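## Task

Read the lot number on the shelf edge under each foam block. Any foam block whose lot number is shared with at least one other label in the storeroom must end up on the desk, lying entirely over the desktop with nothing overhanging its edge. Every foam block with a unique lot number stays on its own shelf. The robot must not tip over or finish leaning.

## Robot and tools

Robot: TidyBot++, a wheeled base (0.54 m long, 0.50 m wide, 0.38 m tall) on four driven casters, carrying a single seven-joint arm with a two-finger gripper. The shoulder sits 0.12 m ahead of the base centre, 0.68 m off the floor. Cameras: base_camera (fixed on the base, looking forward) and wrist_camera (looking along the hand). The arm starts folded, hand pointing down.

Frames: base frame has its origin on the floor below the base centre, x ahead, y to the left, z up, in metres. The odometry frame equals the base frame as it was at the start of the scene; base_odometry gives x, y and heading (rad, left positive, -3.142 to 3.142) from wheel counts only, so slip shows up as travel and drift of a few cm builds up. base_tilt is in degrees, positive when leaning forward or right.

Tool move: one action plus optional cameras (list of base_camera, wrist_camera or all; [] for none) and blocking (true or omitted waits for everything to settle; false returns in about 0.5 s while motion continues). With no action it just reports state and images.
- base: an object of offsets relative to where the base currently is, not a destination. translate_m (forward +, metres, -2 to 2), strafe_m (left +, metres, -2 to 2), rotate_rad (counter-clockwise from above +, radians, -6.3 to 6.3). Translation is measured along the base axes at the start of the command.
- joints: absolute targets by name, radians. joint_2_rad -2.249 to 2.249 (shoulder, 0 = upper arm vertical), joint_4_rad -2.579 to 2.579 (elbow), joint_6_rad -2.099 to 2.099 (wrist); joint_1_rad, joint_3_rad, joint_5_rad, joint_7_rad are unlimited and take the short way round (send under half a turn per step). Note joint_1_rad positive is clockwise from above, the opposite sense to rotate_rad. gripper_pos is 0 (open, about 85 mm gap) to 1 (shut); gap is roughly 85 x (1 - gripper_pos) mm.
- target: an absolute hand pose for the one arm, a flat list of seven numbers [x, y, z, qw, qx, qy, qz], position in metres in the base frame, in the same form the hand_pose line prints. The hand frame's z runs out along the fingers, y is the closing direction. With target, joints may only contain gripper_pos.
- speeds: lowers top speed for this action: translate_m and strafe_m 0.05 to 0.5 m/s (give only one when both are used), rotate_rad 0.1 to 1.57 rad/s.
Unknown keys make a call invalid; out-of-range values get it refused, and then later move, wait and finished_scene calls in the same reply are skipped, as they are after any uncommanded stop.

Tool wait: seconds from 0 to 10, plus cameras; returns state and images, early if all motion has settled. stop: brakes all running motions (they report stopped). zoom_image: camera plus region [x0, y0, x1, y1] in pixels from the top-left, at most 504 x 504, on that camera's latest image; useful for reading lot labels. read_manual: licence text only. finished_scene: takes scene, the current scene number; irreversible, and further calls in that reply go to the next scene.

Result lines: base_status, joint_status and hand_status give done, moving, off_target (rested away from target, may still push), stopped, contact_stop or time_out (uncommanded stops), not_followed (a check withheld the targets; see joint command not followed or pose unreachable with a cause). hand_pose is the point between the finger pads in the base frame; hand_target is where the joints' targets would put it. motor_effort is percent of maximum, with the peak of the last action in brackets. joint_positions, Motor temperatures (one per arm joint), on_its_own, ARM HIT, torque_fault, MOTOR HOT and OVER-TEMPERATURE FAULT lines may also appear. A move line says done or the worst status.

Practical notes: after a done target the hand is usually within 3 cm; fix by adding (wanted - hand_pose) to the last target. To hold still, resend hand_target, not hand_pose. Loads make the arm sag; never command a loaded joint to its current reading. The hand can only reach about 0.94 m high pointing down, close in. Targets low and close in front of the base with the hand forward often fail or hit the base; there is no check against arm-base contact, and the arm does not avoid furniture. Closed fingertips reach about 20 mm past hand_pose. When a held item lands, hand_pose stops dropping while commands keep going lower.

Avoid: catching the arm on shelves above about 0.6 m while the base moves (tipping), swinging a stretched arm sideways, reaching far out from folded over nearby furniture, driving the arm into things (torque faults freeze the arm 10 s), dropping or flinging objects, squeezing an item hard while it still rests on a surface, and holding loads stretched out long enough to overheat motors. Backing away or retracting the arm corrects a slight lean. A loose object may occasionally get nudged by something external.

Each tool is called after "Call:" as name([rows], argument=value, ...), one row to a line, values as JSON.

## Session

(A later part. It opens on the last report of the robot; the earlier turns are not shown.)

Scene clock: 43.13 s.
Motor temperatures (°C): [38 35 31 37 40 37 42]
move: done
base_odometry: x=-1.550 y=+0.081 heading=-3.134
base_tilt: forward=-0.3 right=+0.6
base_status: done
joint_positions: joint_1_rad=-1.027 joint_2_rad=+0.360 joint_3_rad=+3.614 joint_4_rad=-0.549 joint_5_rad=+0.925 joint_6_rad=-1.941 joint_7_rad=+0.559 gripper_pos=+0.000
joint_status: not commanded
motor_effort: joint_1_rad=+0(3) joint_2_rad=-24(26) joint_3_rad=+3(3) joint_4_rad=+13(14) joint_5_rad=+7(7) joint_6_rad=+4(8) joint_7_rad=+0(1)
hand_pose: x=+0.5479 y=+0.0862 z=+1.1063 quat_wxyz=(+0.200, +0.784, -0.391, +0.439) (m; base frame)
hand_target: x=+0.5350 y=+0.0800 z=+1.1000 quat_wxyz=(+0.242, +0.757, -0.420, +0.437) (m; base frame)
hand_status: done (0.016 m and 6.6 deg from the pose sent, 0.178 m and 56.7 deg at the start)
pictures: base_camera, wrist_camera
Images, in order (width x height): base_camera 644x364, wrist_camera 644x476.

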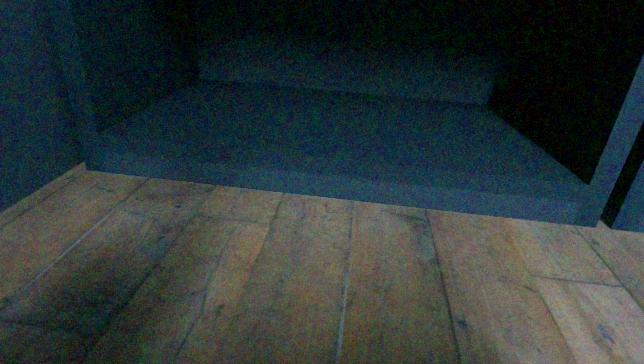

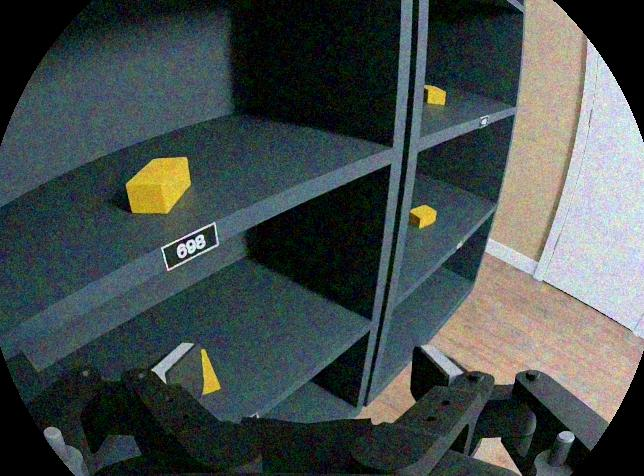

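Call:
move(base={"translate_m":0.3})

Scene clock: 45.70 s.
Motor temperatures (°C): [38 35 31 37 40 37 42]
move: done
base_odometry: x=-1.850 y=+0.079 heading=-3.133
base_tilt: forward=-0.3 right=+0.6
base_status: done
joint_positions: joint_1_rad=-1.031 joint_2_rad=+0.369 joint_3_rad=+3.616 joint_4_rad=-0.553 joint_5_rad=+0.928 joint_6_rad=-1.945 joint_7_rad=+0.558 gripper_pos=+0.000
joint_status: not commanded
motor_effort: joint_1_rad=+0(2) joint_2_rad=-24(27) joint_3_rad=+3(3) joint_4_rad=+13(14) joint_5_rad=+7(7) joint_6_rad=+4(5) joint_7_rad=+0(1)
hand_pose: x=+0.5481 y=+0.0894 z=+1.1030 quat_wxyz=(+0.207, +0.783, -0.390, +0.438) (m; base frame)
hand_target: x=+0.5350 y=+0.0800 z=+1.1000 quat_wxyz=(+0.242, +0.757, -0.420, +0.437) (m; base frame)
hand_status: not commanded
pictures: base_camera, wrist_camera
Images, in order (width x height): base_camera 644x364, wrist_camera 644x476.

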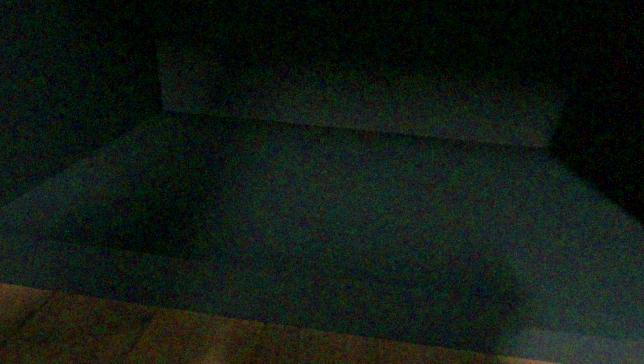

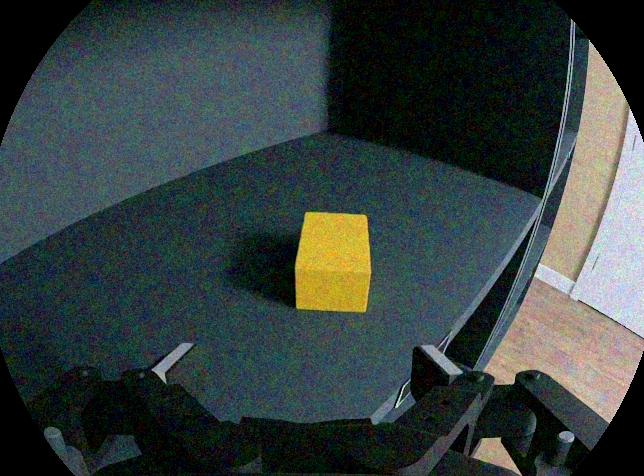

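Call:
move(target=[0.557,0.016,1.088,0.2725,0.735,-0.44,0.437])

Scene clock: 47.23 s.
Motor temperatures (°C): [38 35 31 37 40 37 42]
move: done
base_odometry: x=-1.850 y=+0.079 heading=-3.133
base_tilt: forward=-0.3 right=+0.6
base_status: not commanded
joint_positions: joint_1_rad=-0.899 joint_2_rad=+0.325 joint_3_rad=+3.531 joint_4_rad=-0.726 joint_5_rad=+0.989 joint_6_rad=-1.942 joint_7_rad=+0.480 gripper_pos=+0.000
joint_status: not commanded
motor_effort: joint_1_rad=+0(2) joint_2_rad=-23(26) joint_3_rad=+3(4) joint_4_rad=+14(15) joint_5_rad=+7(7) joint_6_rad=+4(5) joint_7_rad=+0(1)
hand_pose: x=+0.5489 y=+0.0266 z=+1.0758 quat_wxyz=(+0.266, +0.760, -0.432, +0.407) (m; base frame)
hand_target: x=+0.5570 y=+0.0160 z=+1.0880 quat_wxyz=(+0.273, +0.735, -0.440, +0.437) (m; base frame)
hand_status: done (0.018 m and 4.6 deg from the pose sent, 0.075 m and 11.0 deg at the start)
pictures: base_camera, wrist_camera
Images, in order (width x height): base_camera 644x364, wrist_camera 644x476.

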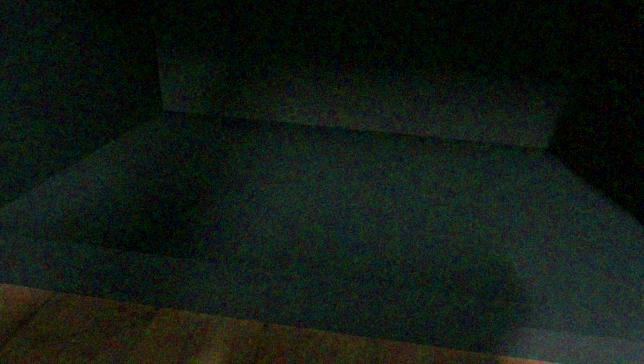

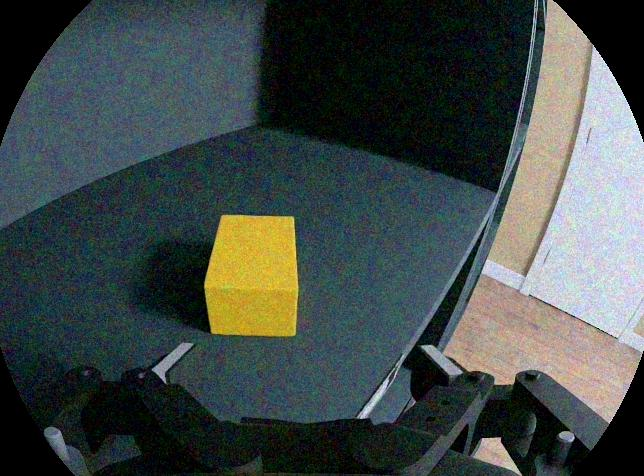

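Call:
move(target=[0.610,-0.003,1.083,0.2725,0.735,-0.44,0.437])

Scene clock: 48.93 s.
Motor temperatures (°C): [38 35 31 37 40 37 42]
move: done
base_odometry: x=-1.850 y=+0.079 heading=-3.133
base_tilt: forward=-0.3 right=+0.6
base_status: not commanded
joint_positions: joint_1_rad=-0.814 joint_2_rad=+0.396 joint_3_rad=+3.657 joint_4_rad=-0.650 joint_5_rad=+0.953 joint_6_rad=-1.852 joint_7_rad=+0.497 gripper_pos=+0.000
joint_status: not commanded
motor_effort: joint_1_rad=-1(2) joint_2_rad=-26(27) joint_3_rad=+3(4) joint_4_rad=+14(15) joint_5_rad=+7(8) joint_6_rad=+4(4) joint_7_rad=+0(1)
hand_pose: x=+0.5842 y=-0.0154 z=+1.0920 quat_wxyz=(+0.287, +0.714, -0.467, +0.435) (m; base frame)
hand_target: x=+0.6100 y=-0.0030 z=+1.0830 quat_wxyz=(+0.273, +0.735, -0.440, +0.437) (m; base frame)
hand_status: done (0.030 m and 4.3 deg from the pose sent, 0.068 m and 4.6 deg at the start)
pictures: base_camera, wrist_camera
Images, in order (width x height): base_camera 644x364, wrist_camera 644x476.

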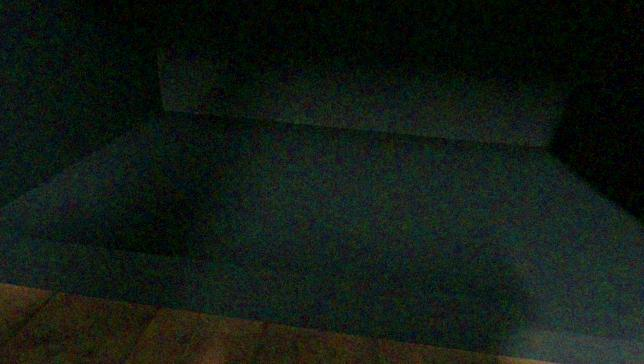

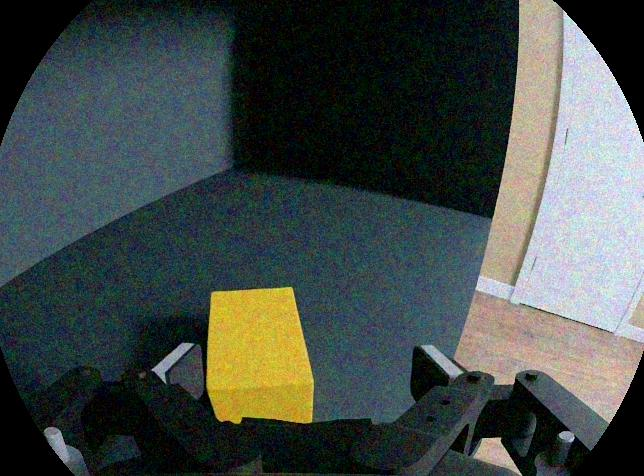

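Call:
move(target=[0.636,0.008,1.083,0.2725,0.735,-0.44,0.437])

Scene clock: 50.43 s.
Motor temperatures (°C): [38 35 31 37 40 37 42]
move: done
base_odometry: x=-1.850 y=+0.079 heading=-3.133
base_tilt: forward=-0.3 right=+0.6
base_status: not commanded
joint_positions: joint_1_rad=-0.765 joint_2_rad=+0.509 joint_3_rad=+3.751 joint_4_rad=-0.463 joint_5_rad=+0.840 joint_6_rad=-1.851 joint_7_rad=+0.575 gripper_pos=+0.000
joint_status: not commanded
motor_effort: joint_1_rad=-1(1) joint_2_rad=-29(30) joint_3_rad=+4(5) joint_4_rad=+14(15) joint_5_rad=+7(8) joint_6_rad=+4(5) joint_7_rad=+0(1)
hand_pose: x=+0.6152 y=-0.0010 z=+1.0960 quat_wxyz=(+0.281, +0.712, -0.466, +0.445) (m; base frame)
hand_target: x=+0.6360 y=+0.0080 z=+1.0830 quat_wxyz=(+0.273, +0.735, -0.440, +0.437) (m; base frame)
hand_status: done (0.026 m and 4.2 deg from the pose sent, 0.057 m and 4.3 deg at the start)
pictures: base_camera, wrist_camera
Images, in order (width x height): base_camera 644x364, wrist_camera 644x476.

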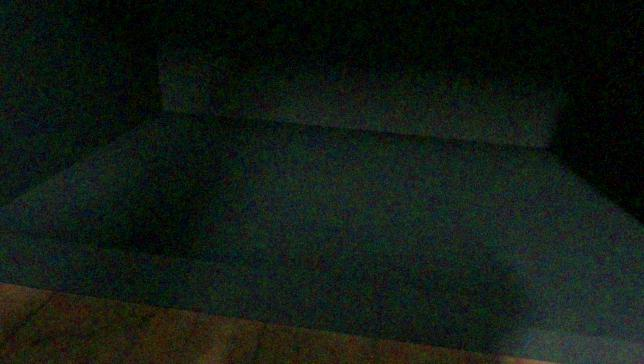

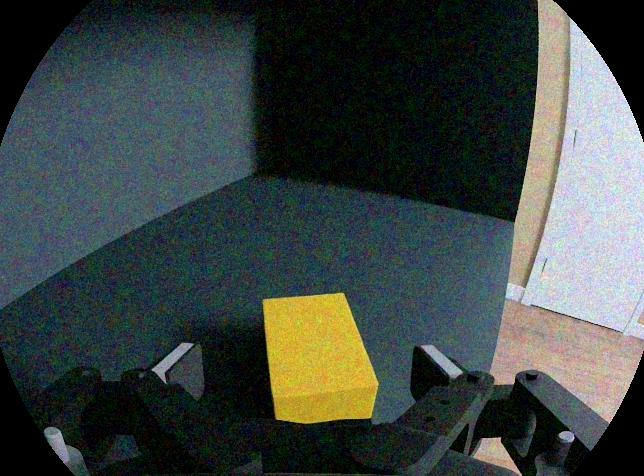

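Call:
move(target=[0.647,-0.025,1.068,0.2725,0.735,-0.44,0.437])

Call:
move(target=[0.66,-0.063,1.048,0.2725,0.735,-0.44,0.437])

Scene clock: 51.80 s.
Motor temperatures (°C): [38 35 31 37 40 37 42]
move: done
base_odometry: x=-1.850 y=+0.079 heading=-3.133
base_tilt: forward=-0.3 right=+0.6
base_status: not commanded
joint_positions: joint_1_rad=-0.728 joint_2_rad=+0.470 joint_3_rad=+3.716 joint_4_rad=-0.592 joint_5_rad=+0.840 joint_6_rad=-1.770 joint_7_rad=+0.575 gripper_pos=+0.000
joint_status: not commanded
motor_effort: joint_1_rad=-1(1) joint_2_rad=-29(30) joint_3_rad=+4(5) joint_4_rad=+15(16) joint_5_rad=+8(8) joint_6_rad=+4(5) joint_7_rad=+0(1)
hand_pose: x=+0.6295 y=-0.0273 z=+1.0769 quat_wxyz=(+0.294, +0.728, -0.446, +0.430) (m; base frame)
hand_target: x=+0.6470 y=-0.0250 z=+1.0680 quat_wxyz=(+0.273, +0.735, -0.440, +0.437) (m; base frame)
hand_status: done (0.020 m and 2.8 deg from the pose sent, 0.049 m and 4.2 deg at the start)
pictures: base_camera, wrist_camera
Images, in order (width x height): base_camera 644x364, wrist_camera 644x476.

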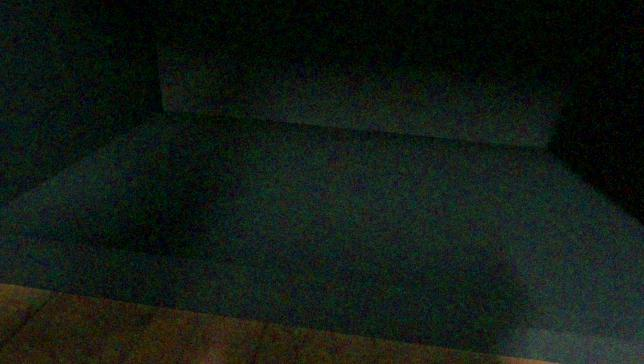

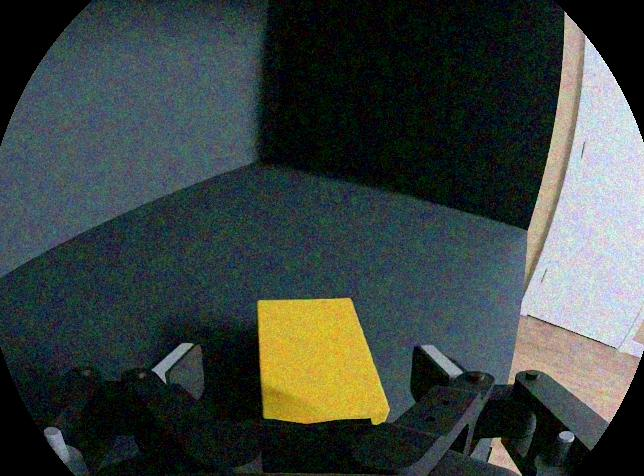

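Scene clock: 52.87 s.
Motor temperatures (°C): [38 35 31 37 40 37 42]
move: done
base_odometry: x=-1.850 y=+0.079 heading=-3.133
base_tilt: forward=-0.3 right=+0.6
base_status: not commanded
joint_positions: joint_1_rad=-0.657 joint_2_rad=+0.418 joint_3_rad=+3.653 joint_4_rad=-0.742 joint_5_rad=+0.840 joint_6_rad=-1.660 joint_7_rad=+0.528 gripper_pos=+0.000
joint_status: not commanded
motor_effort: joint_1_rad=+0(2) joint_2_rad=-28(29) joint_3_rad=+4(5) joint_4_rad=+16(17) joint_5_rad=+8(8) joint_6_rad=+3(5) joint_7_rad=+0(1)
hand_pose: x=+0.6455 y=-0.0632 z=+1.0519 quat_wxyz=(+0.290, +0.737, -0.441, +0.422) (m; base frame)
hand_target: x=+0.6600 y=-0.0630 z=+1.0480 quat_wxyz=(+0.273, +0.735, -0.440, +0.437) (m; base frame)
hand_status: done (0.015 m and 2.7 deg from the pose sent, 0.055 m and 2.8 deg at the start)
pictures: base_camera, wrist_camera
Images, in order (width x height): base_camera 644x364, wrist_camera 644x476.

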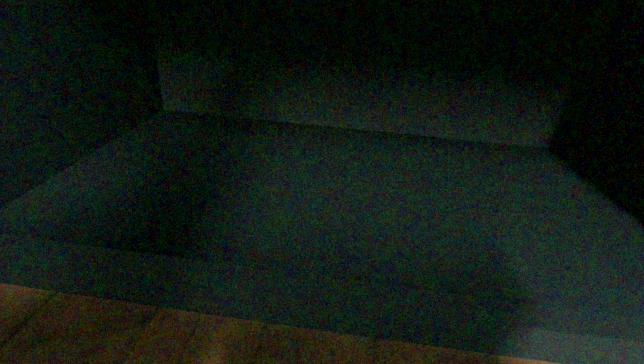

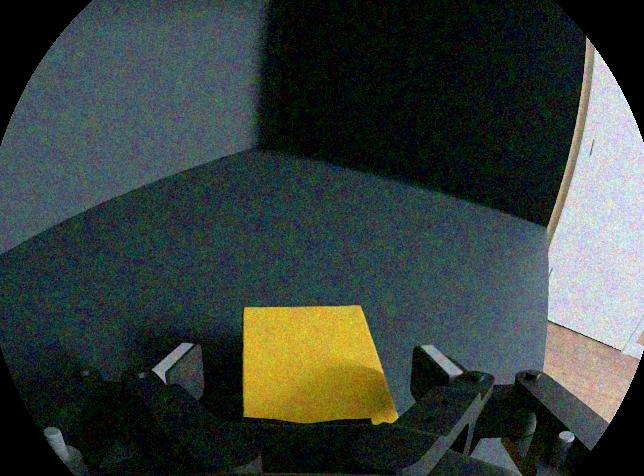

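Call:
move(target=[0.673,-0.086,1.04,0.2725,0.735,-0.44,0.437])

Call:
move(joints={"gripper_pos":0.6})

Scene clock: 53.83 s.
Motor temperatures (°C): [38 35 31 37 40 37 42]
move: done
base_odometry: x=-1.850 y=+0.079 heading=-3.133
base_tilt: forward=-0.3 right=+0.6
base_status: not commanded
joint_positions: joint_1_rad=-0.601 joint_2_rad=+0.417 joint_3_rad=+3.649 joint_4_rad=-0.770 joint_5_rad=+0.840 joint_6_rad=-1.595 joint_7_rad=+0.527 gripper_pos=+0.000
joint_status: not commanded
motor_effort: joint_1_rad=-1(2) joint_2_rad=-28(29) joint_3_rad=+4(5) joint_4_rad=+17(18) joint_5_rad=+8(8) joint_6_rad=+3(5) joint_7_rad=+0(1)
hand_pose: x=+0.6584 y=-0.0903 z=+1.0500 quat_wxyz=(+0.296, +0.731, -0.441, +0.428) (m; base frame)
hand_target: x=+0.6730 y=-0.0860 z=+1.0400 quat_wxyz=(+0.273, +0.735, -0.440, +0.437) (m; base frame)
hand_status: done (0.018 m and 2.9 deg from the pose sent, 0.038 m and 2.7 deg at the start)
pictures: base_camera, wrist_camera
Images, in order (width x height): base_camera 644x364, wrist_camera 644x476.

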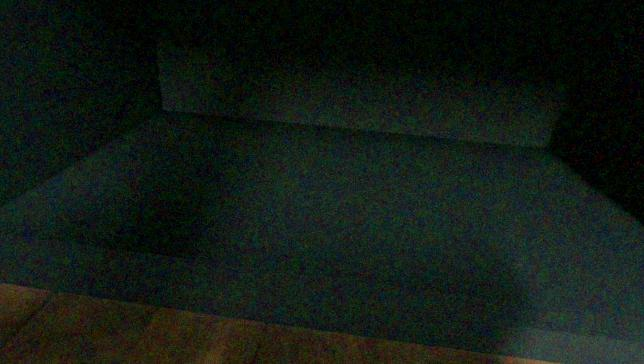

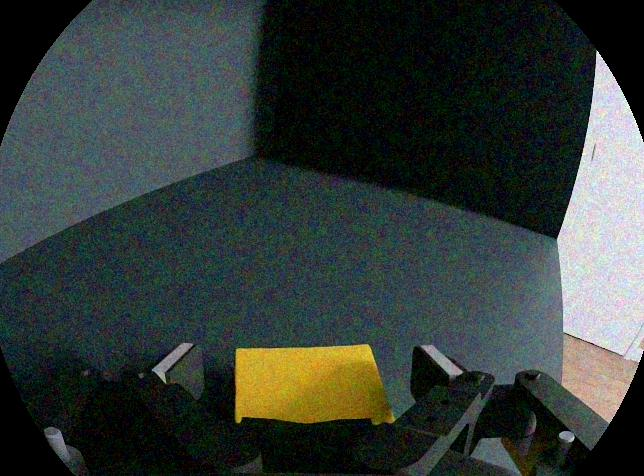

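Scene clock: 54.70 s.
Motor temperatures (°C): [38 35 31 37 40 37 42]
move: off_target
base_odometry: x=-1.850 y=+0.079 heading=-3.133
base_tilt: forward=-0.3 right=+0.6
base_status: not commanded
joint_positions: joint_1_rad=-0.600 joint_2_rad=+0.413 joint_3_rad=+3.649 joint_4_rad=-0.772 joint_5_rad=+0.840 joint_6_rad=-1.592 joint_7_rad=+0.527 gripper_pos=+0.446
joint_status: gripper_pos off_target (ended at +0.446, target +0.600)
motor_effort: joint_1_rad=-1(2) joint_2_rad=-28(29) joint_3_rad=+4(5) joint_4_rad=+16(17) joint_5_rad=+8(8) joint_6_rad=+3(4) joint_7_rad=-1(1)
hand_pose: x=+0.6577 y=-0.0914 z=+1.0511 quat_wxyz=(+0.295, +0.731, -0.441, +0.429) (m; base frame)
hand_target: x=+0.6730 y=-0.0860 z=+1.0400 quat_wxyz=(+0.273, +0.735, -0.440, +0.437) (m; base frame)
hand_status: not commanded
pictures: base_camera, wrist_camera
Images, in order (width x height): base_camera 644x364, wrist_camera 644x476.

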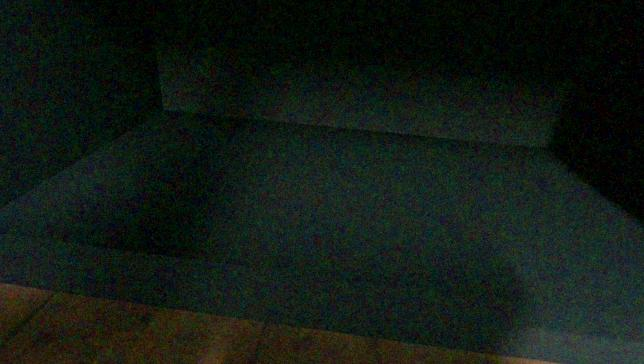

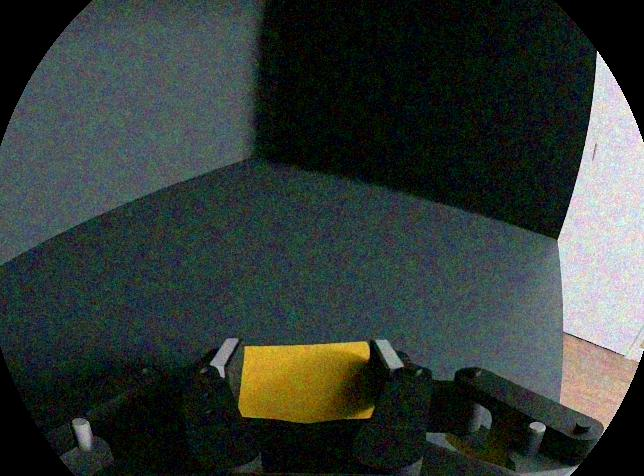

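Call:
move(target=[0.673,-0.07,1.13,0.2725,0.735,-0.44,0.437], cameras=["wrist_camera"])

Call:
move(base={"translate_m":-0.7})

Scene clock: 65.63 s.
Motor temperatures (°C): [38 36 31 37 40 37 42]
move: time_out
base_odometry: x=-1.850 y=+0.079 heading=-3.133
base_tilt: forward=-0.3 right=+0.6
base_status: not commanded
joint_positions: joint_1_rad=-0.396 joint_2_rad=+0.623 joint_3_rad=+3.741 joint_4_rad=-0.070 joint_5_rad=+0.587 joint_6_rad=-1.847 joint_7_rad=+0.830 gripper_pos=+0.446
joint_status: not commanded
motor_effort: joint_1_rad=+0(4) joint_2_rad=-33(39) joint_3_rad=+3(5) joint_4_rad=+12(18) joint_5_rad=+6(8) joint_6_rad=+6(8) joint_7_rad=+0(1)
hand_pose: x=+0.6695 y=-0.0814 z=+1.1181 quat_wxyz=(+0.256, +0.727, -0.453, +0.449) (m; base frame)
hand_target: x=+0.6733 y=-0.0792 z=+1.1117 quat_wxyz=(+0.256, +0.734, -0.447, +0.442) (m; base frame)
hand_status: time_out (0.017 m and 2.9 deg from the pose sent, 0.083 m and 2.7 deg at the start; a joint's target at an end of its range on 15 of 300 steps)
pictures: wrist_camera
Images, in order (width x height): wrist_camera 644x476.

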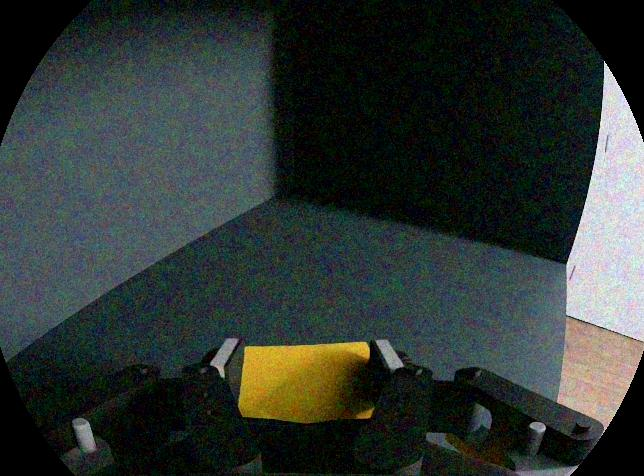

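not run: a stop that you did not command came earlier in this reply.

Call:
move(base={"translate_m":-0.8}, cameras=[])

Call:
move(target=[0.5,0.0,0.95,0.0,0.866,0.0,0.5], cameras=["wrist_camera"])

Scene clock: 68.93 s.
Motor temperatures (°C): [38 36 31 37 40 37 42]
move: done
base_odometry: x=-1.050 y=+0.086 heading=-3.132
base_tilt: forward=-0.3 right=+0.6
base_status: done
joint_positions: joint_1_rad=-0.396 joint_2_rad=+0.614 joint_3_rad=+3.741 joint_4_rad=-0.070 joint_5_rad=+0.587 joint_6_rad=-1.847 joint_7_rad=+0.830 gripper_pos=+0.446
joint_status: not commanded
motor_effort: joint_1_rad=-1(3) joint_2_rad=-33(36) joint_3_rad=+3(4) joint_4_rad=+12(13) joint_5_rad=+6(7) joint_6_rad=+6(7) joint_7_rad=+0(1)
hand_pose: x=+0.6661 y=-0.0828 z=+1.1221 quat_wxyz=(+0.253, +0.726, -0.454, +0.451) (m; base frame)
hand_target: x=+0.6733 y=-0.0792 z=+1.1117 quat_wxyz=(+0.256, +0.734, -0.447, +0.442) (m; base frame)
hand_status: not commanded
pictures: none
No camera images: "cameras" was empty.

Scene clock: 72.20 s.
Motor temperatures (°C): [38 36 31 37 40 37 42]
move: done
base_odometry: x=-1.050 y=+0.086 heading=-3.132
base_tilt: forward=-0.4 right=+0.6
base_status: not commanded
joint_positions: joint_1_rad=-0.024 joint_2_rad=-0.477 joint_3_rad=+3.164 joint_4_rad=-1.863 joint_5_rad=+0.071 joint_6_rad=-0.750 joint_7_rad=+1.530 gripper_pos=+0.446
joint_status: not commanded
motor_effort: joint_1_rad=+0(1) joint_2_rad=-4(34) joint_3_rad=+0(4) joint_4_rad=+22(23) joint_5_rad=+1(6) joint_6_rad=+8(8) joint_7_rad=+0(1)
hand_pose: x=+0.4978 y=-0.0148 z=+0.9471 quat_wxyz=(+0.018, +0.876, -0.008, +0.482) (m; base frame)
hand_target: x=+0.5000 y=+0.0000 z=+0.9500 quat_wxyz=(+0.000, +0.866, +0.000, +0.500) (m; base frame)
hand_status: done (0.015 m and 3.3 deg from the pose sent, 0.253 m and 62.7 deg at the start)
pictures: wrist_camera
Images, in order (width x height): wrist_camera 644x476.

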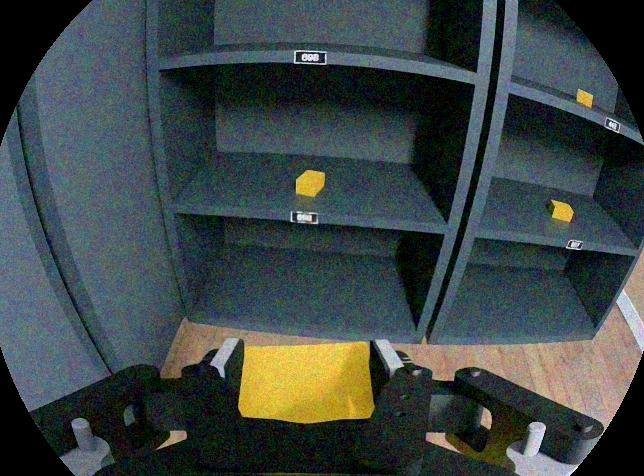

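Call:
move(base={"translate_m":-1.0,"strafe_m":0.08,"rotate_rad":-1.58})

Scene clock: 76.13 s.
Motor temperatures (°C): [38 36 31 37 40 37 42]
move: done
base_odometry: x=-0.049 y=+0.015 heading=+1.570
base_tilt: forward=-0.4 right=+0.6
base_status: done
joint_positions: joint_1_rad=-0.018 joint_2_rad=-0.479 joint_3_rad=+3.153 joint_4_rad=-1.864 joint_5_rad=+0.064 joint_6_rad=-0.745 joint_7_rad=+1.531 gripper_pos=+0.446
joint_status: not commanded
motor_effort: joint_1_rad=+0(1) joint_2_rad=-3(7) joint_3_rad=+1(2) joint_4_rad=+22(23) joint_5_rad=+1(2) joint_6_rad=+8(9) joint_7_rad=+0(1)
hand_pose: x=+0.4982 y=-0.0106 z=+0.9486 quat_wxyz=(+0.016, +0.874, -0.005, +0.485) (m; base frame)
hand_target: x=+0.5000 y=+0.0000 z=+0.9500 quat_wxyz=(+0.000, +0.866, +0.000, +0.500) (m; base frame)
hand_status: not commanded
pictures: base_camera, wrist_camera
Images, in order (width x height): base_camera 644x364, wrist_camera 644x476.

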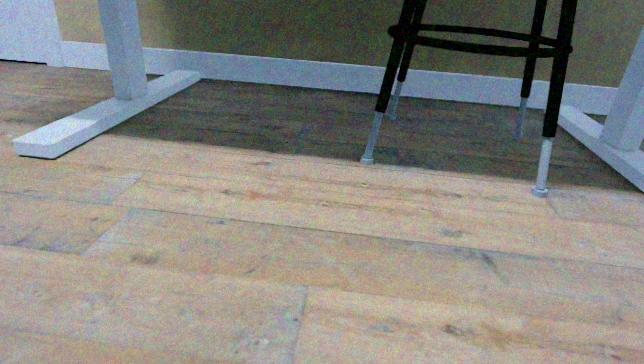

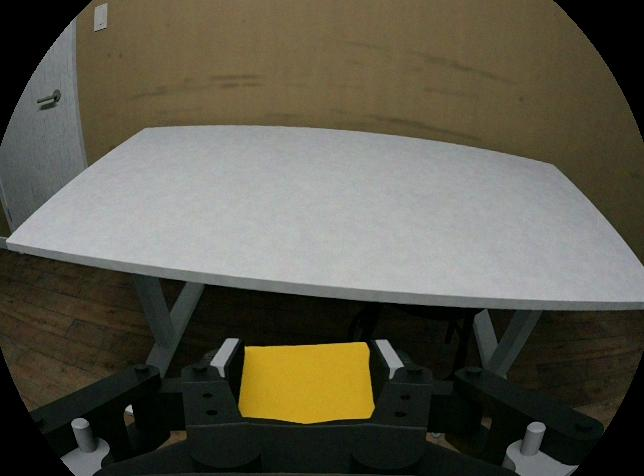

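Call:
move(base={"translate_m":0.32,"strafe_m":0.12}, cameras=[])

Call:
move(target=[0.68,0.0,0.84,0.0,0.876,0.0,0.482])

Scene clock: 78.67 s.
Motor temperatures (°C): [38 36 31 37 40 37 42]
move: done
base_odometry: x=-0.169 y=+0.335 heading=+1.570
base_tilt: forward=-0.4 right=+0.6
base_status: done
joint_positions: joint_1_rad=-0.018 joint_2_rad=-0.484 joint_3_rad=+3.153 joint_4_rad=-1.864 joint_5_rad=+0.064 joint_6_rad=-0.743 joint_7_rad=+1.531 gripper_pos=+0.446
joint_status: not commanded
motor_effort: joint_1_rad=+0(1) joint_2_rad=-4(9) joint_3_rad=+0(1) joint_4_rad=+22(23) joint_5_rad=+1(1) joint_6_rad=+8(9) joint_7_rad=+0(1)
hand_pose: x=+0.4969 y=-0.0106 z=+0.9505 quat_wxyz=(+0.016, +0.873, -0.005, +0.487) (m; base frame)
hand_target: x=+0.5000 y=+0.0000 z=+0.9500 quat_wxyz=(+0.000, +0.866, +0.000, +0.500) (m; base frame)
hand_status: not commanded
pictures: none
No camera images: "cameras" was empty.

Scene clock: 80.63 s.
Motor temperatures (°C): [38 36 31 37 40 37 42]
move: done
base_odometry: x=-0.169 y=+0.335 heading=+1.570
base_tilt: forward=-0.3 right=+0.6
base_status: not commanded
joint_positions: joint_1_rad=-0.018 joint_2_rad=-0.019 joint_3_rad=+3.153 joint_4_rad=-1.864 joint_5_rad=+0.055 joint_6_rad=-0.312 joint_7_rad=+1.544 gripper_pos=+0.446
joint_status: not commanded
motor_effort: joint_1_rad=+0(1) joint_2_rad=-20(21) joint_3_rad=+0(1) joint_4_rad=+21(23) joint_5_rad=+1(1) joint_6_rad=+7(8) joint_7_rad=+0(1)
hand_pose: x=+0.6729 y=-0.0004 z=+0.8449 quat_wxyz=(+0.012, +0.881, +0.010, +0.472) (m; base frame)
hand_target: x=+0.6800 y=+0.0000 z=+0.8400 quat_wxyz=(+0.000, +0.876, +0.000, +0.482) (m; base frame)
hand_status: done (0.009 m and 2.2 deg from the pose sent, 0.214 m and 2.1 deg at the start)
pictures: base_camera, wrist_camera
Images, in order (width x height): base_camera 644x364, wrist_camera 644x476.

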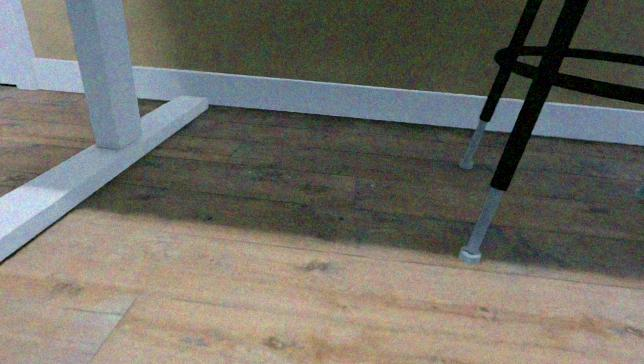

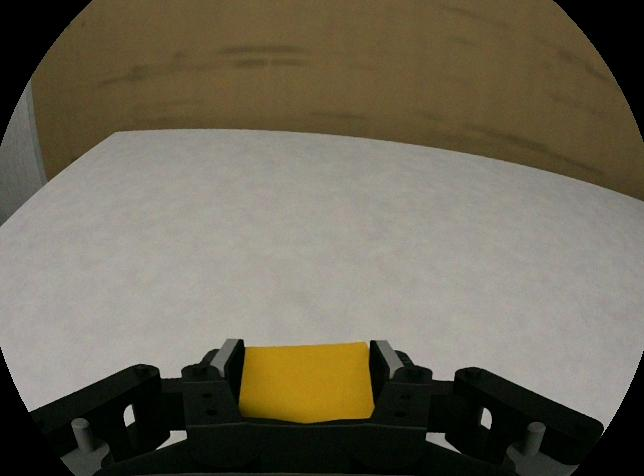

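Call:
move(target=[0.69,0.0,0.79,0.0,0.876,0.0,0.482], cameras=["wrist_camera"])

Call:
move(target=[0.69,0.0,0.77,0.0,0.876,0.0,0.482], cameras=["wrist_camera"])

Call:
move(target=[0.69,0.0,0.755,0.0,0.876,0.0,0.482], cameras=["wrist_camera"])

Scene clock: 82.10 s.
Motor temperatures (°C): [38 36 31 37 40 37 42]
move: done
base_odometry: x=-0.169 y=+0.335 heading=+1.570
base_tilt: forward=-0.3 right=+0.6
base_status: not commanded
joint_positions: joint_1_rad=-0.001 joint_2_rad=+0.056 joint_3_rad=+3.142 joint_4_rad=-1.957 joint_5_rad=+0.042 joint_6_rad=-0.142 joint_7_rad=+1.558 gripper_pos=+0.446
joint_status: not commanded
motor_effort: joint_1_rad=+0(1) joint_2_rad=-22(24) joint_3_rad=+0(1) joint_4_rad=+21(22) joint_5_rad=+1(1) joint_6_rad=+7(9) joint_7_rad=+0(0)
hand_pose: x=+0.6865 y=-0.0001 z=+0.7956 quat_wxyz=(+0.009, +0.881, +0.012, +0.473) (m; base frame)
hand_target: x=+0.6900 y=+0.0000 z=+0.7900 quat_wxyz=(+0.000, +0.876, +0.000, +0.482) (m; base frame)
hand_status: done (0.007 m and 2.0 deg from the pose sent, 0.057 m and 2.2 deg at the start)
pictures: wrist_camera
Images, in order (width x height): wrist_camera 644x476.

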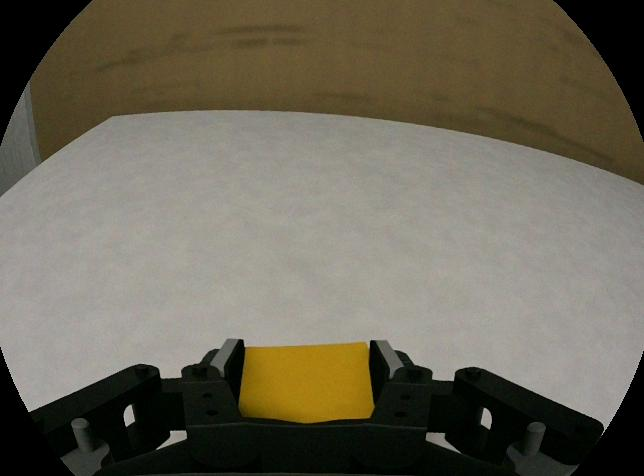

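Scene clock: 82.97 s.
Motor temperatures (°C): [38 36 31 37 40 37 42]
move: done
base_odometry: x=-0.169 y=+0.335 heading=+1.570
base_tilt: forward=-0.3 right=+0.6
base_status: not commanded
joint_positions: joint_1_rad=+0.014 joint_2_rad=+0.074 joint_3_rad=+3.126 joint_4_rad=-1.999 joint_5_rad=+0.042 joint_6_rad=-0.066 joint_7_rad=+1.558 gripper_pos=+0.446
joint_status: not commanded
motor_effort: joint_1_rad=-1(1) joint_2_rad=-20(22) joint_3_rad=+0(0) joint_4_rad=+19(21) joint_5_rad=+1(1) joint_6_rad=+7(8) joint_7_rad=+0(1)
hand_pose: x=+0.6878 y=+0.0011 z=+0.7828 quat_wxyz=(+0.007, +0.877, +0.012, +0.481) (m; base frame)
hand_target: x=+0.6900 y=+0.0000 z=+0.7700 quat_wxyz=(+0.000, +0.876, +0.000, +0.482) (m; base frame)
hand_status: done (0.013 m and 1.7 deg from the pose sent, 0.026 m and 2.0 deg at the start)
pictures: wrist_camera
Images, in order (width x height): wrist_camera 644x476.

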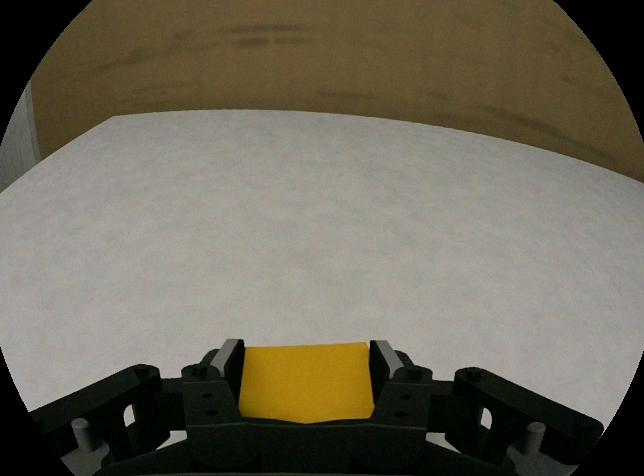

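Scene clock: 83.63 s.
Motor temperatures (°C): [38 36 31 37 40 37 42]
move: off_target
base_odometry: x=-0.169 y=+0.335 heading=+1.570
base_tilt: forward=-0.3 right=+0.6
base_status: not commanded
joint_positions: joint_1_rad=+0.014 joint_2_rad=+0.078 joint_3_rad=+3.126 joint_4_rad=-2.024 joint_5_rad=+0.042 joint_6_rad=-0.009 joint_7_rad=+1.558 gripper_pos=+0.446
joint_status: not commanded
motor_effort: joint_1_rad=-1(2) joint_2_rad=-18(22) joint_3_rad=-1(1) joint_4_rad=+19(19) joint_5_rad=+1(1) joint_6_rad=+8(8) joint_7_rad=+0(1)
hand_pose: x=+0.6896 y=+0.0019 z=+0.7822 quat_wxyz=(+0.006, +0.870, +0.013, +0.493) (m; base frame)
hand_target: x=+0.6900 y=+0.0000 z=+0.7550 quat_wxyz=(+0.000, +0.876, +0.000, +0.482) (m; base frame)
hand_status: off_target (0.027 m and 2.2 deg from the pose sent, 0.028 m and 1.7 deg at the start)
pictures: wrist_camera
Images, in order (width x height): wrist_camera 644x476.

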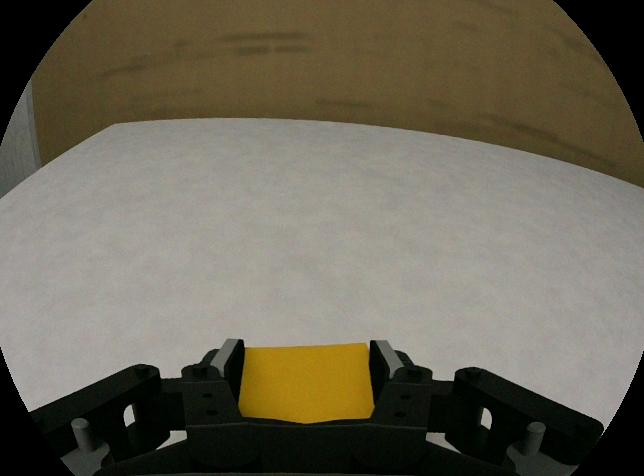

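Contact. Relax target slightly, open, retract.

Call:
move(target=[0.69,0.0,0.77,0.0,0.876,0.0,0.482], cameras=[])

Call:
move(joints={"gripper_pos":0.0}, cameras=["wrist_camera"])

Call:
move(target=[0.59,0.0,0.84,0.0,0.876,0.0,0.482], cameras=["wrist_camera"])

Call:
move(target=[0.52,0.0,0.97,0.0,0.866,0.0,0.5], cameras=["wrist_camera"])

Scene clock: 84.60 s.
Motor temperatures (°C): [38 36 31 37 40 37 42]
move: done
base_odometry: x=-0.169 y=+0.335 heading=+1.570
base_tilt: forward=-0.3 right=+0.6
base_status: not commanded
joint_positions: joint_1_rad=+0.016 joint_2_rad=+0.078 joint_3_rad=+3.123 joint_4_rad=-2.020 joint_5_rad=+0.042 joint_6_rad=-0.015 joint_7_rad=+1.558 gripper_pos=+0.446
joint_status: not commanded
motor_effort: joint_1_rad=+0(1) joint_2_rad=-20(22) joint_3_rad=+0(1) joint_4_rad=+19(19) joint_5_rad=+1(1) joint_6_rad=+7(8) joint_7_rad=+0(1)
hand_pose: x=+0.6900 y=+0.0026 z=+0.7826 quat_wxyz=(+0.006, +0.870, +0.013, +0.492) (m; base frame)
hand_target: x=+0.6900 y=+0.0000 z=+0.7700 quat_wxyz=(+0.000, +0.876, +0.000, +0.482) (m; base frame)
hand_status: done (0.013 m and 2.1 deg from the pose sent, 0.012 m and 2.2 deg at the start)
pictures: none
No camera images: "cameras" was empty.

Scene clock: 85.47 s.
Motor temperatures (°C): [38 36 31 37 40 37 42]
move: done
base_odometry: x=-0.169 y=+0.335 heading=+1.570
base_tilt: forward=-0.3 right=+0.6
base_status: not commanded
joint_positions: joint_1_rad=+0.016 joint_2_rad=+0.078 joint_3_rad=+3.123 joint_4_rad=-2.020 joint_5_rad=+0.042 joint_6_rad=-0.015 joint_7_rad=+1.558 gripper_pos=+0.000
joint_status: all done
motor_effort: joint_1_rad=-1(1) joint_2_rad=-22(22) joint_3_rad=+0(0) joint_4_rad=+19(20) joint_5_rad=+1(1) joint_6_rad=+7(8) joint_7_rad=+0(1)
hand_pose: x=+0.6900 y=+0.0026 z=+0.7826 quat_wxyz=(+0.006, +0.871, +0.013, +0.492) (m; base frame)
hand_target: x=+0.6900 y=+0.0000 z=+0.7700 quat_wxyz=(+0.000, +0.876, +0.000, +0.482) (m; base frame)
hand_status: not commanded
pictures: wrist_camera
Images, in order (width x height): wrist_camera 644x476.

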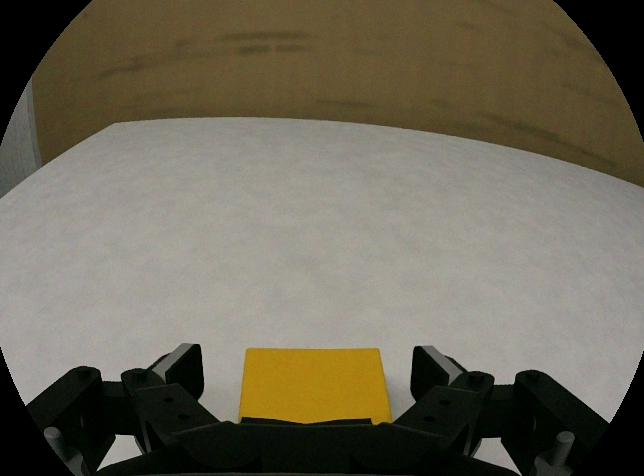

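Scene clock: 86.93 s.
Motor temperatures (°C): [38 36 31 37 40 37 42]
move: done
base_odometry: x=-0.169 y=+0.335 heading=+1.570
base_tilt: forward=-0.3 right=+0.6
base_status: not commanded
joint_positions: joint_1_rad=+0.010 joint_2_rad=-0.225 joint_3_rad=+3.137 joint_4_rad=-2.041 joint_5_rad=+0.042 joint_6_rad=-0.239 joint_7_rad=+1.558 gripper_pos=+0.000
joint_status: not commanded
motor_effort: joint_1_rad=+0(1) joint_2_rad=-12(23) joint_3_rad=+0(1) joint_4_rad=+22(22) joint_5_rad=+1(1) joint_6_rad=+8(9) joint_7_rad=+0(1)
hand_pose: x=+0.6055 y=-0.0042 z=+0.8708 quat_wxyz=(+0.013, +0.856, +0.007, +0.517) (m; base frame)
hand_target: x=+0.5900 y=+0.0000 z=+0.8400 quat_wxyz=(+0.000, +0.876, +0.000, +0.482) (m; base frame)
hand_status: done (0.035 m and 4.9 deg from the pose sent, 0.115 m and 2.1 deg at the start)
pictures: wrist_camera
Images, in order (width x height): wrist_camera 644x476.

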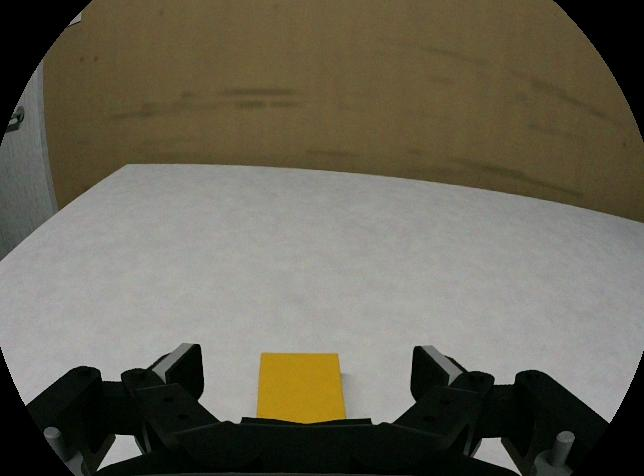

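Scene clock: 88.63 s.
Motor temperatures (°C): [38 36 30 37 40 37 42]
move: done
base_odometry: x=-0.169 y=+0.335 heading=+1.570
base_tilt: forward=-0.4 right=+0.6
base_status: not commanded
joint_positions: joint_1_rad=+0.010 joint_2_rad=-0.434 joint_3_rad=+3.137 joint_4_rad=-1.814 joint_5_rad=+0.042 joint_6_rad=-0.672 joint_7_rad=+1.558 gripper_pos=+0.000
joint_status: not commanded
motor_effort: joint_1_rad=-1(1) joint_2_rad=-5(14) joint_3_rad=+1(1) joint_4_rad=+22(24) joint_5_rad=+1(1) joint_6_rad=+8(9) joint_7_rad=+0(1)
hand_pose: x=+0.5267 y=-0.0085 z=+0.9791 quat_wxyz=(+0.019, +0.855, +0.000, +0.518) (m; base frame)
hand_target: x=+0.5200 y=+0.0000 z=+0.9700 quat_wxyz=(+0.000, +0.866, +0.000, +0.500) (m; base frame)
hand_status: done (0.014 m and 3.2 deg from the pose sent, 0.131 m and 2.8 deg at the start)
pictures: wrist_camera
Images, in order (width x height): wrist_camera 644x476.

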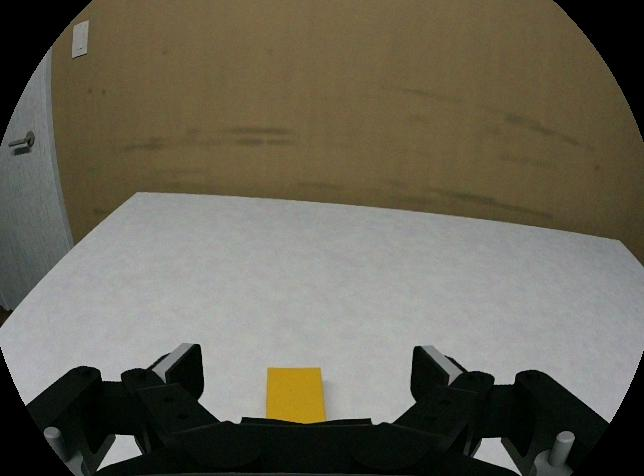

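Call:
move(base={"translate_m":-0.25,"strafe_m":0.2}, cameras=[])

Call:
move(base={"strafe_m":1.1,"rotate_rad":1.571}, cameras=[])

Call:
move(target=[0.5,0.0,0.92,0.0,0.9,0.0,0.436])

Call:
zoom_image(camera="wrist_camera", region=[240, 160, 440, 310])

Scene clock: 91.10 s.
Motor temperatures (°C): [38 36 30 37 40 37 42]
move: done
base_odometry: x=-0.370 y=+0.085 heading=+1.569
base_tilt: forward=-0.3 right=+0.6
base_status: done
joint_positions: joint_1_rad=+0.010 joint_2_rad=-0.440 joint_3_rad=+3.141 joint_4_rad=-1.814 joint_5_rad=+0.042 joint_6_rad=-0.676 joint_7_rad=+1.558 gripper_pos=+0.000
joint_status: not commanded
motor_effort: joint_1_rad=+0(1) joint_2_rad=-6(9) joint_3_rad=+0(3) joint_4_rad=+22(23) joint_5_rad=+1(1) joint_6_rad=+8(9) joint_7_rad=+0(1)
hand_pose: x=+0.5242 y=-0.0101 z=+0.9804 quat_wxyz=(+0.019, +0.855, -0.002, +0.519) (m; base frame)
hand_target: x=+0.5200 y=+0.0000 z=+0.9700 quat_wxyz=(+0.000, +0.866, +0.000, +0.500) (m; base frame)
hand_status: not commanded
pictures: none
No camera images: "cameras" was empty.

Scene clock: 95.07 s.
Motor temperatures (°C): [38 36 30 37 40 37 42]
move: done
base_odometry: x=-1.470 y=+0.087 heading=+3.141
base_tilt: forward=-0.3 right=+0.6
base_status: done
joint_positions: joint_1_rad=+0.008 joint_2_rad=-0.438 joint_3_rad=+3.148 joint_4_rad=-1.814 joint_5_rad=+0.042 joint_6_rad=-0.677 joint_7_rad=+1.558 gripper_pos=+0.000
joint_status: not commanded
motor_effort: joint_1_rad=-1(2) joint_2_rad=-5(8) joint_3_rad=+1(3) joint_4_rad=+21(23) joint_5_rad=+1(1) joint_6_rad=+8(9) joint_7_rad=+0(1)
hand_pose: x=+0.5245 y=-0.0130 z=+0.9796 quat_wxyz=(+0.019, +0.855, -0.005, +0.518) (m; base frame)
hand_target: x=+0.5200 y=+0.0000 z=+0.9700 quat_wxyz=(+0.000, +0.866, +0.000, +0.500) (m; base frame)
hand_status: not commanded
pictures: none
No camera images: "cameras" was empty.

Scene clock: 95.77 s.
Motor temperatures (°C): [38 36 30 37 40 37 42]
move: done
base_odometry: x=-1.470 y=+0.087 heading=+3.141
base_tilt: forward=-0.3 right=+0.6
base_status: not commanded
joint_positions: joint_1_rad=+0.008 joint_2_rad=-0.438 joint_3_rad=+3.148 joint_4_rad=-1.828 joint_5_rad=+0.042 joint_6_rad=-0.780 joint_7_rad=+1.558 gripper_pos=+0.000
joint_status: not commanded
motor_effort: joint_1_rad=+0(1) joint_2_rad=-5(6) joint_3_rad=+0(1) joint_4_rad=+21(23) joint_5_rad=+1(1) joint_6_rad=+7(8) joint_7_rad=+0(0)
hand_pose: x=+0.5066 y=-0.0137 z=+0.9442 quat_wxyz=(+0.019, +0.884, -0.006, +0.467) (m; base frame)
hand_target: x=+0.5000 y=+0.0000 z=+0.9200 quat_wxyz=(+0.000, +0.900, +0.000, +0.436) (m; base frame)
hand_status: done (0.029 m and 4.6 deg from the pose sent, 0.066 m and 10.9 deg at the start)
pictures: base_camera, wrist_camera
Images, in order (width x height): base_camera 644x364, wrist_camera 644x476.

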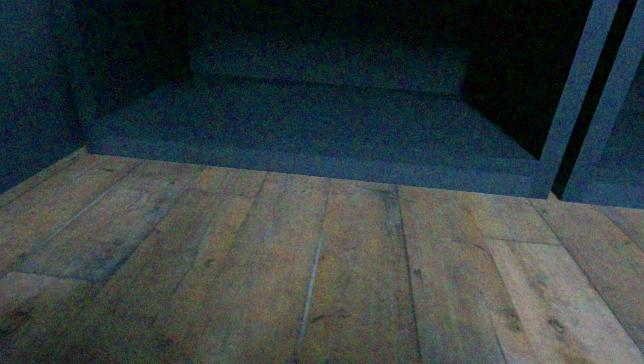

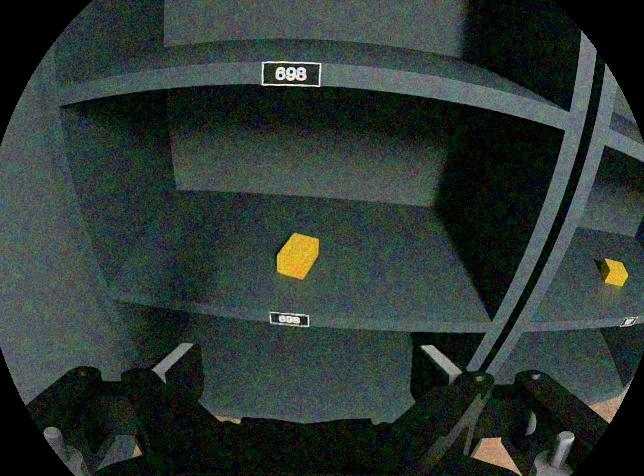

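Scaled by 2.520.

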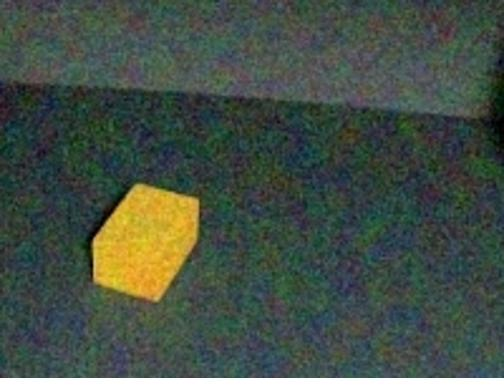

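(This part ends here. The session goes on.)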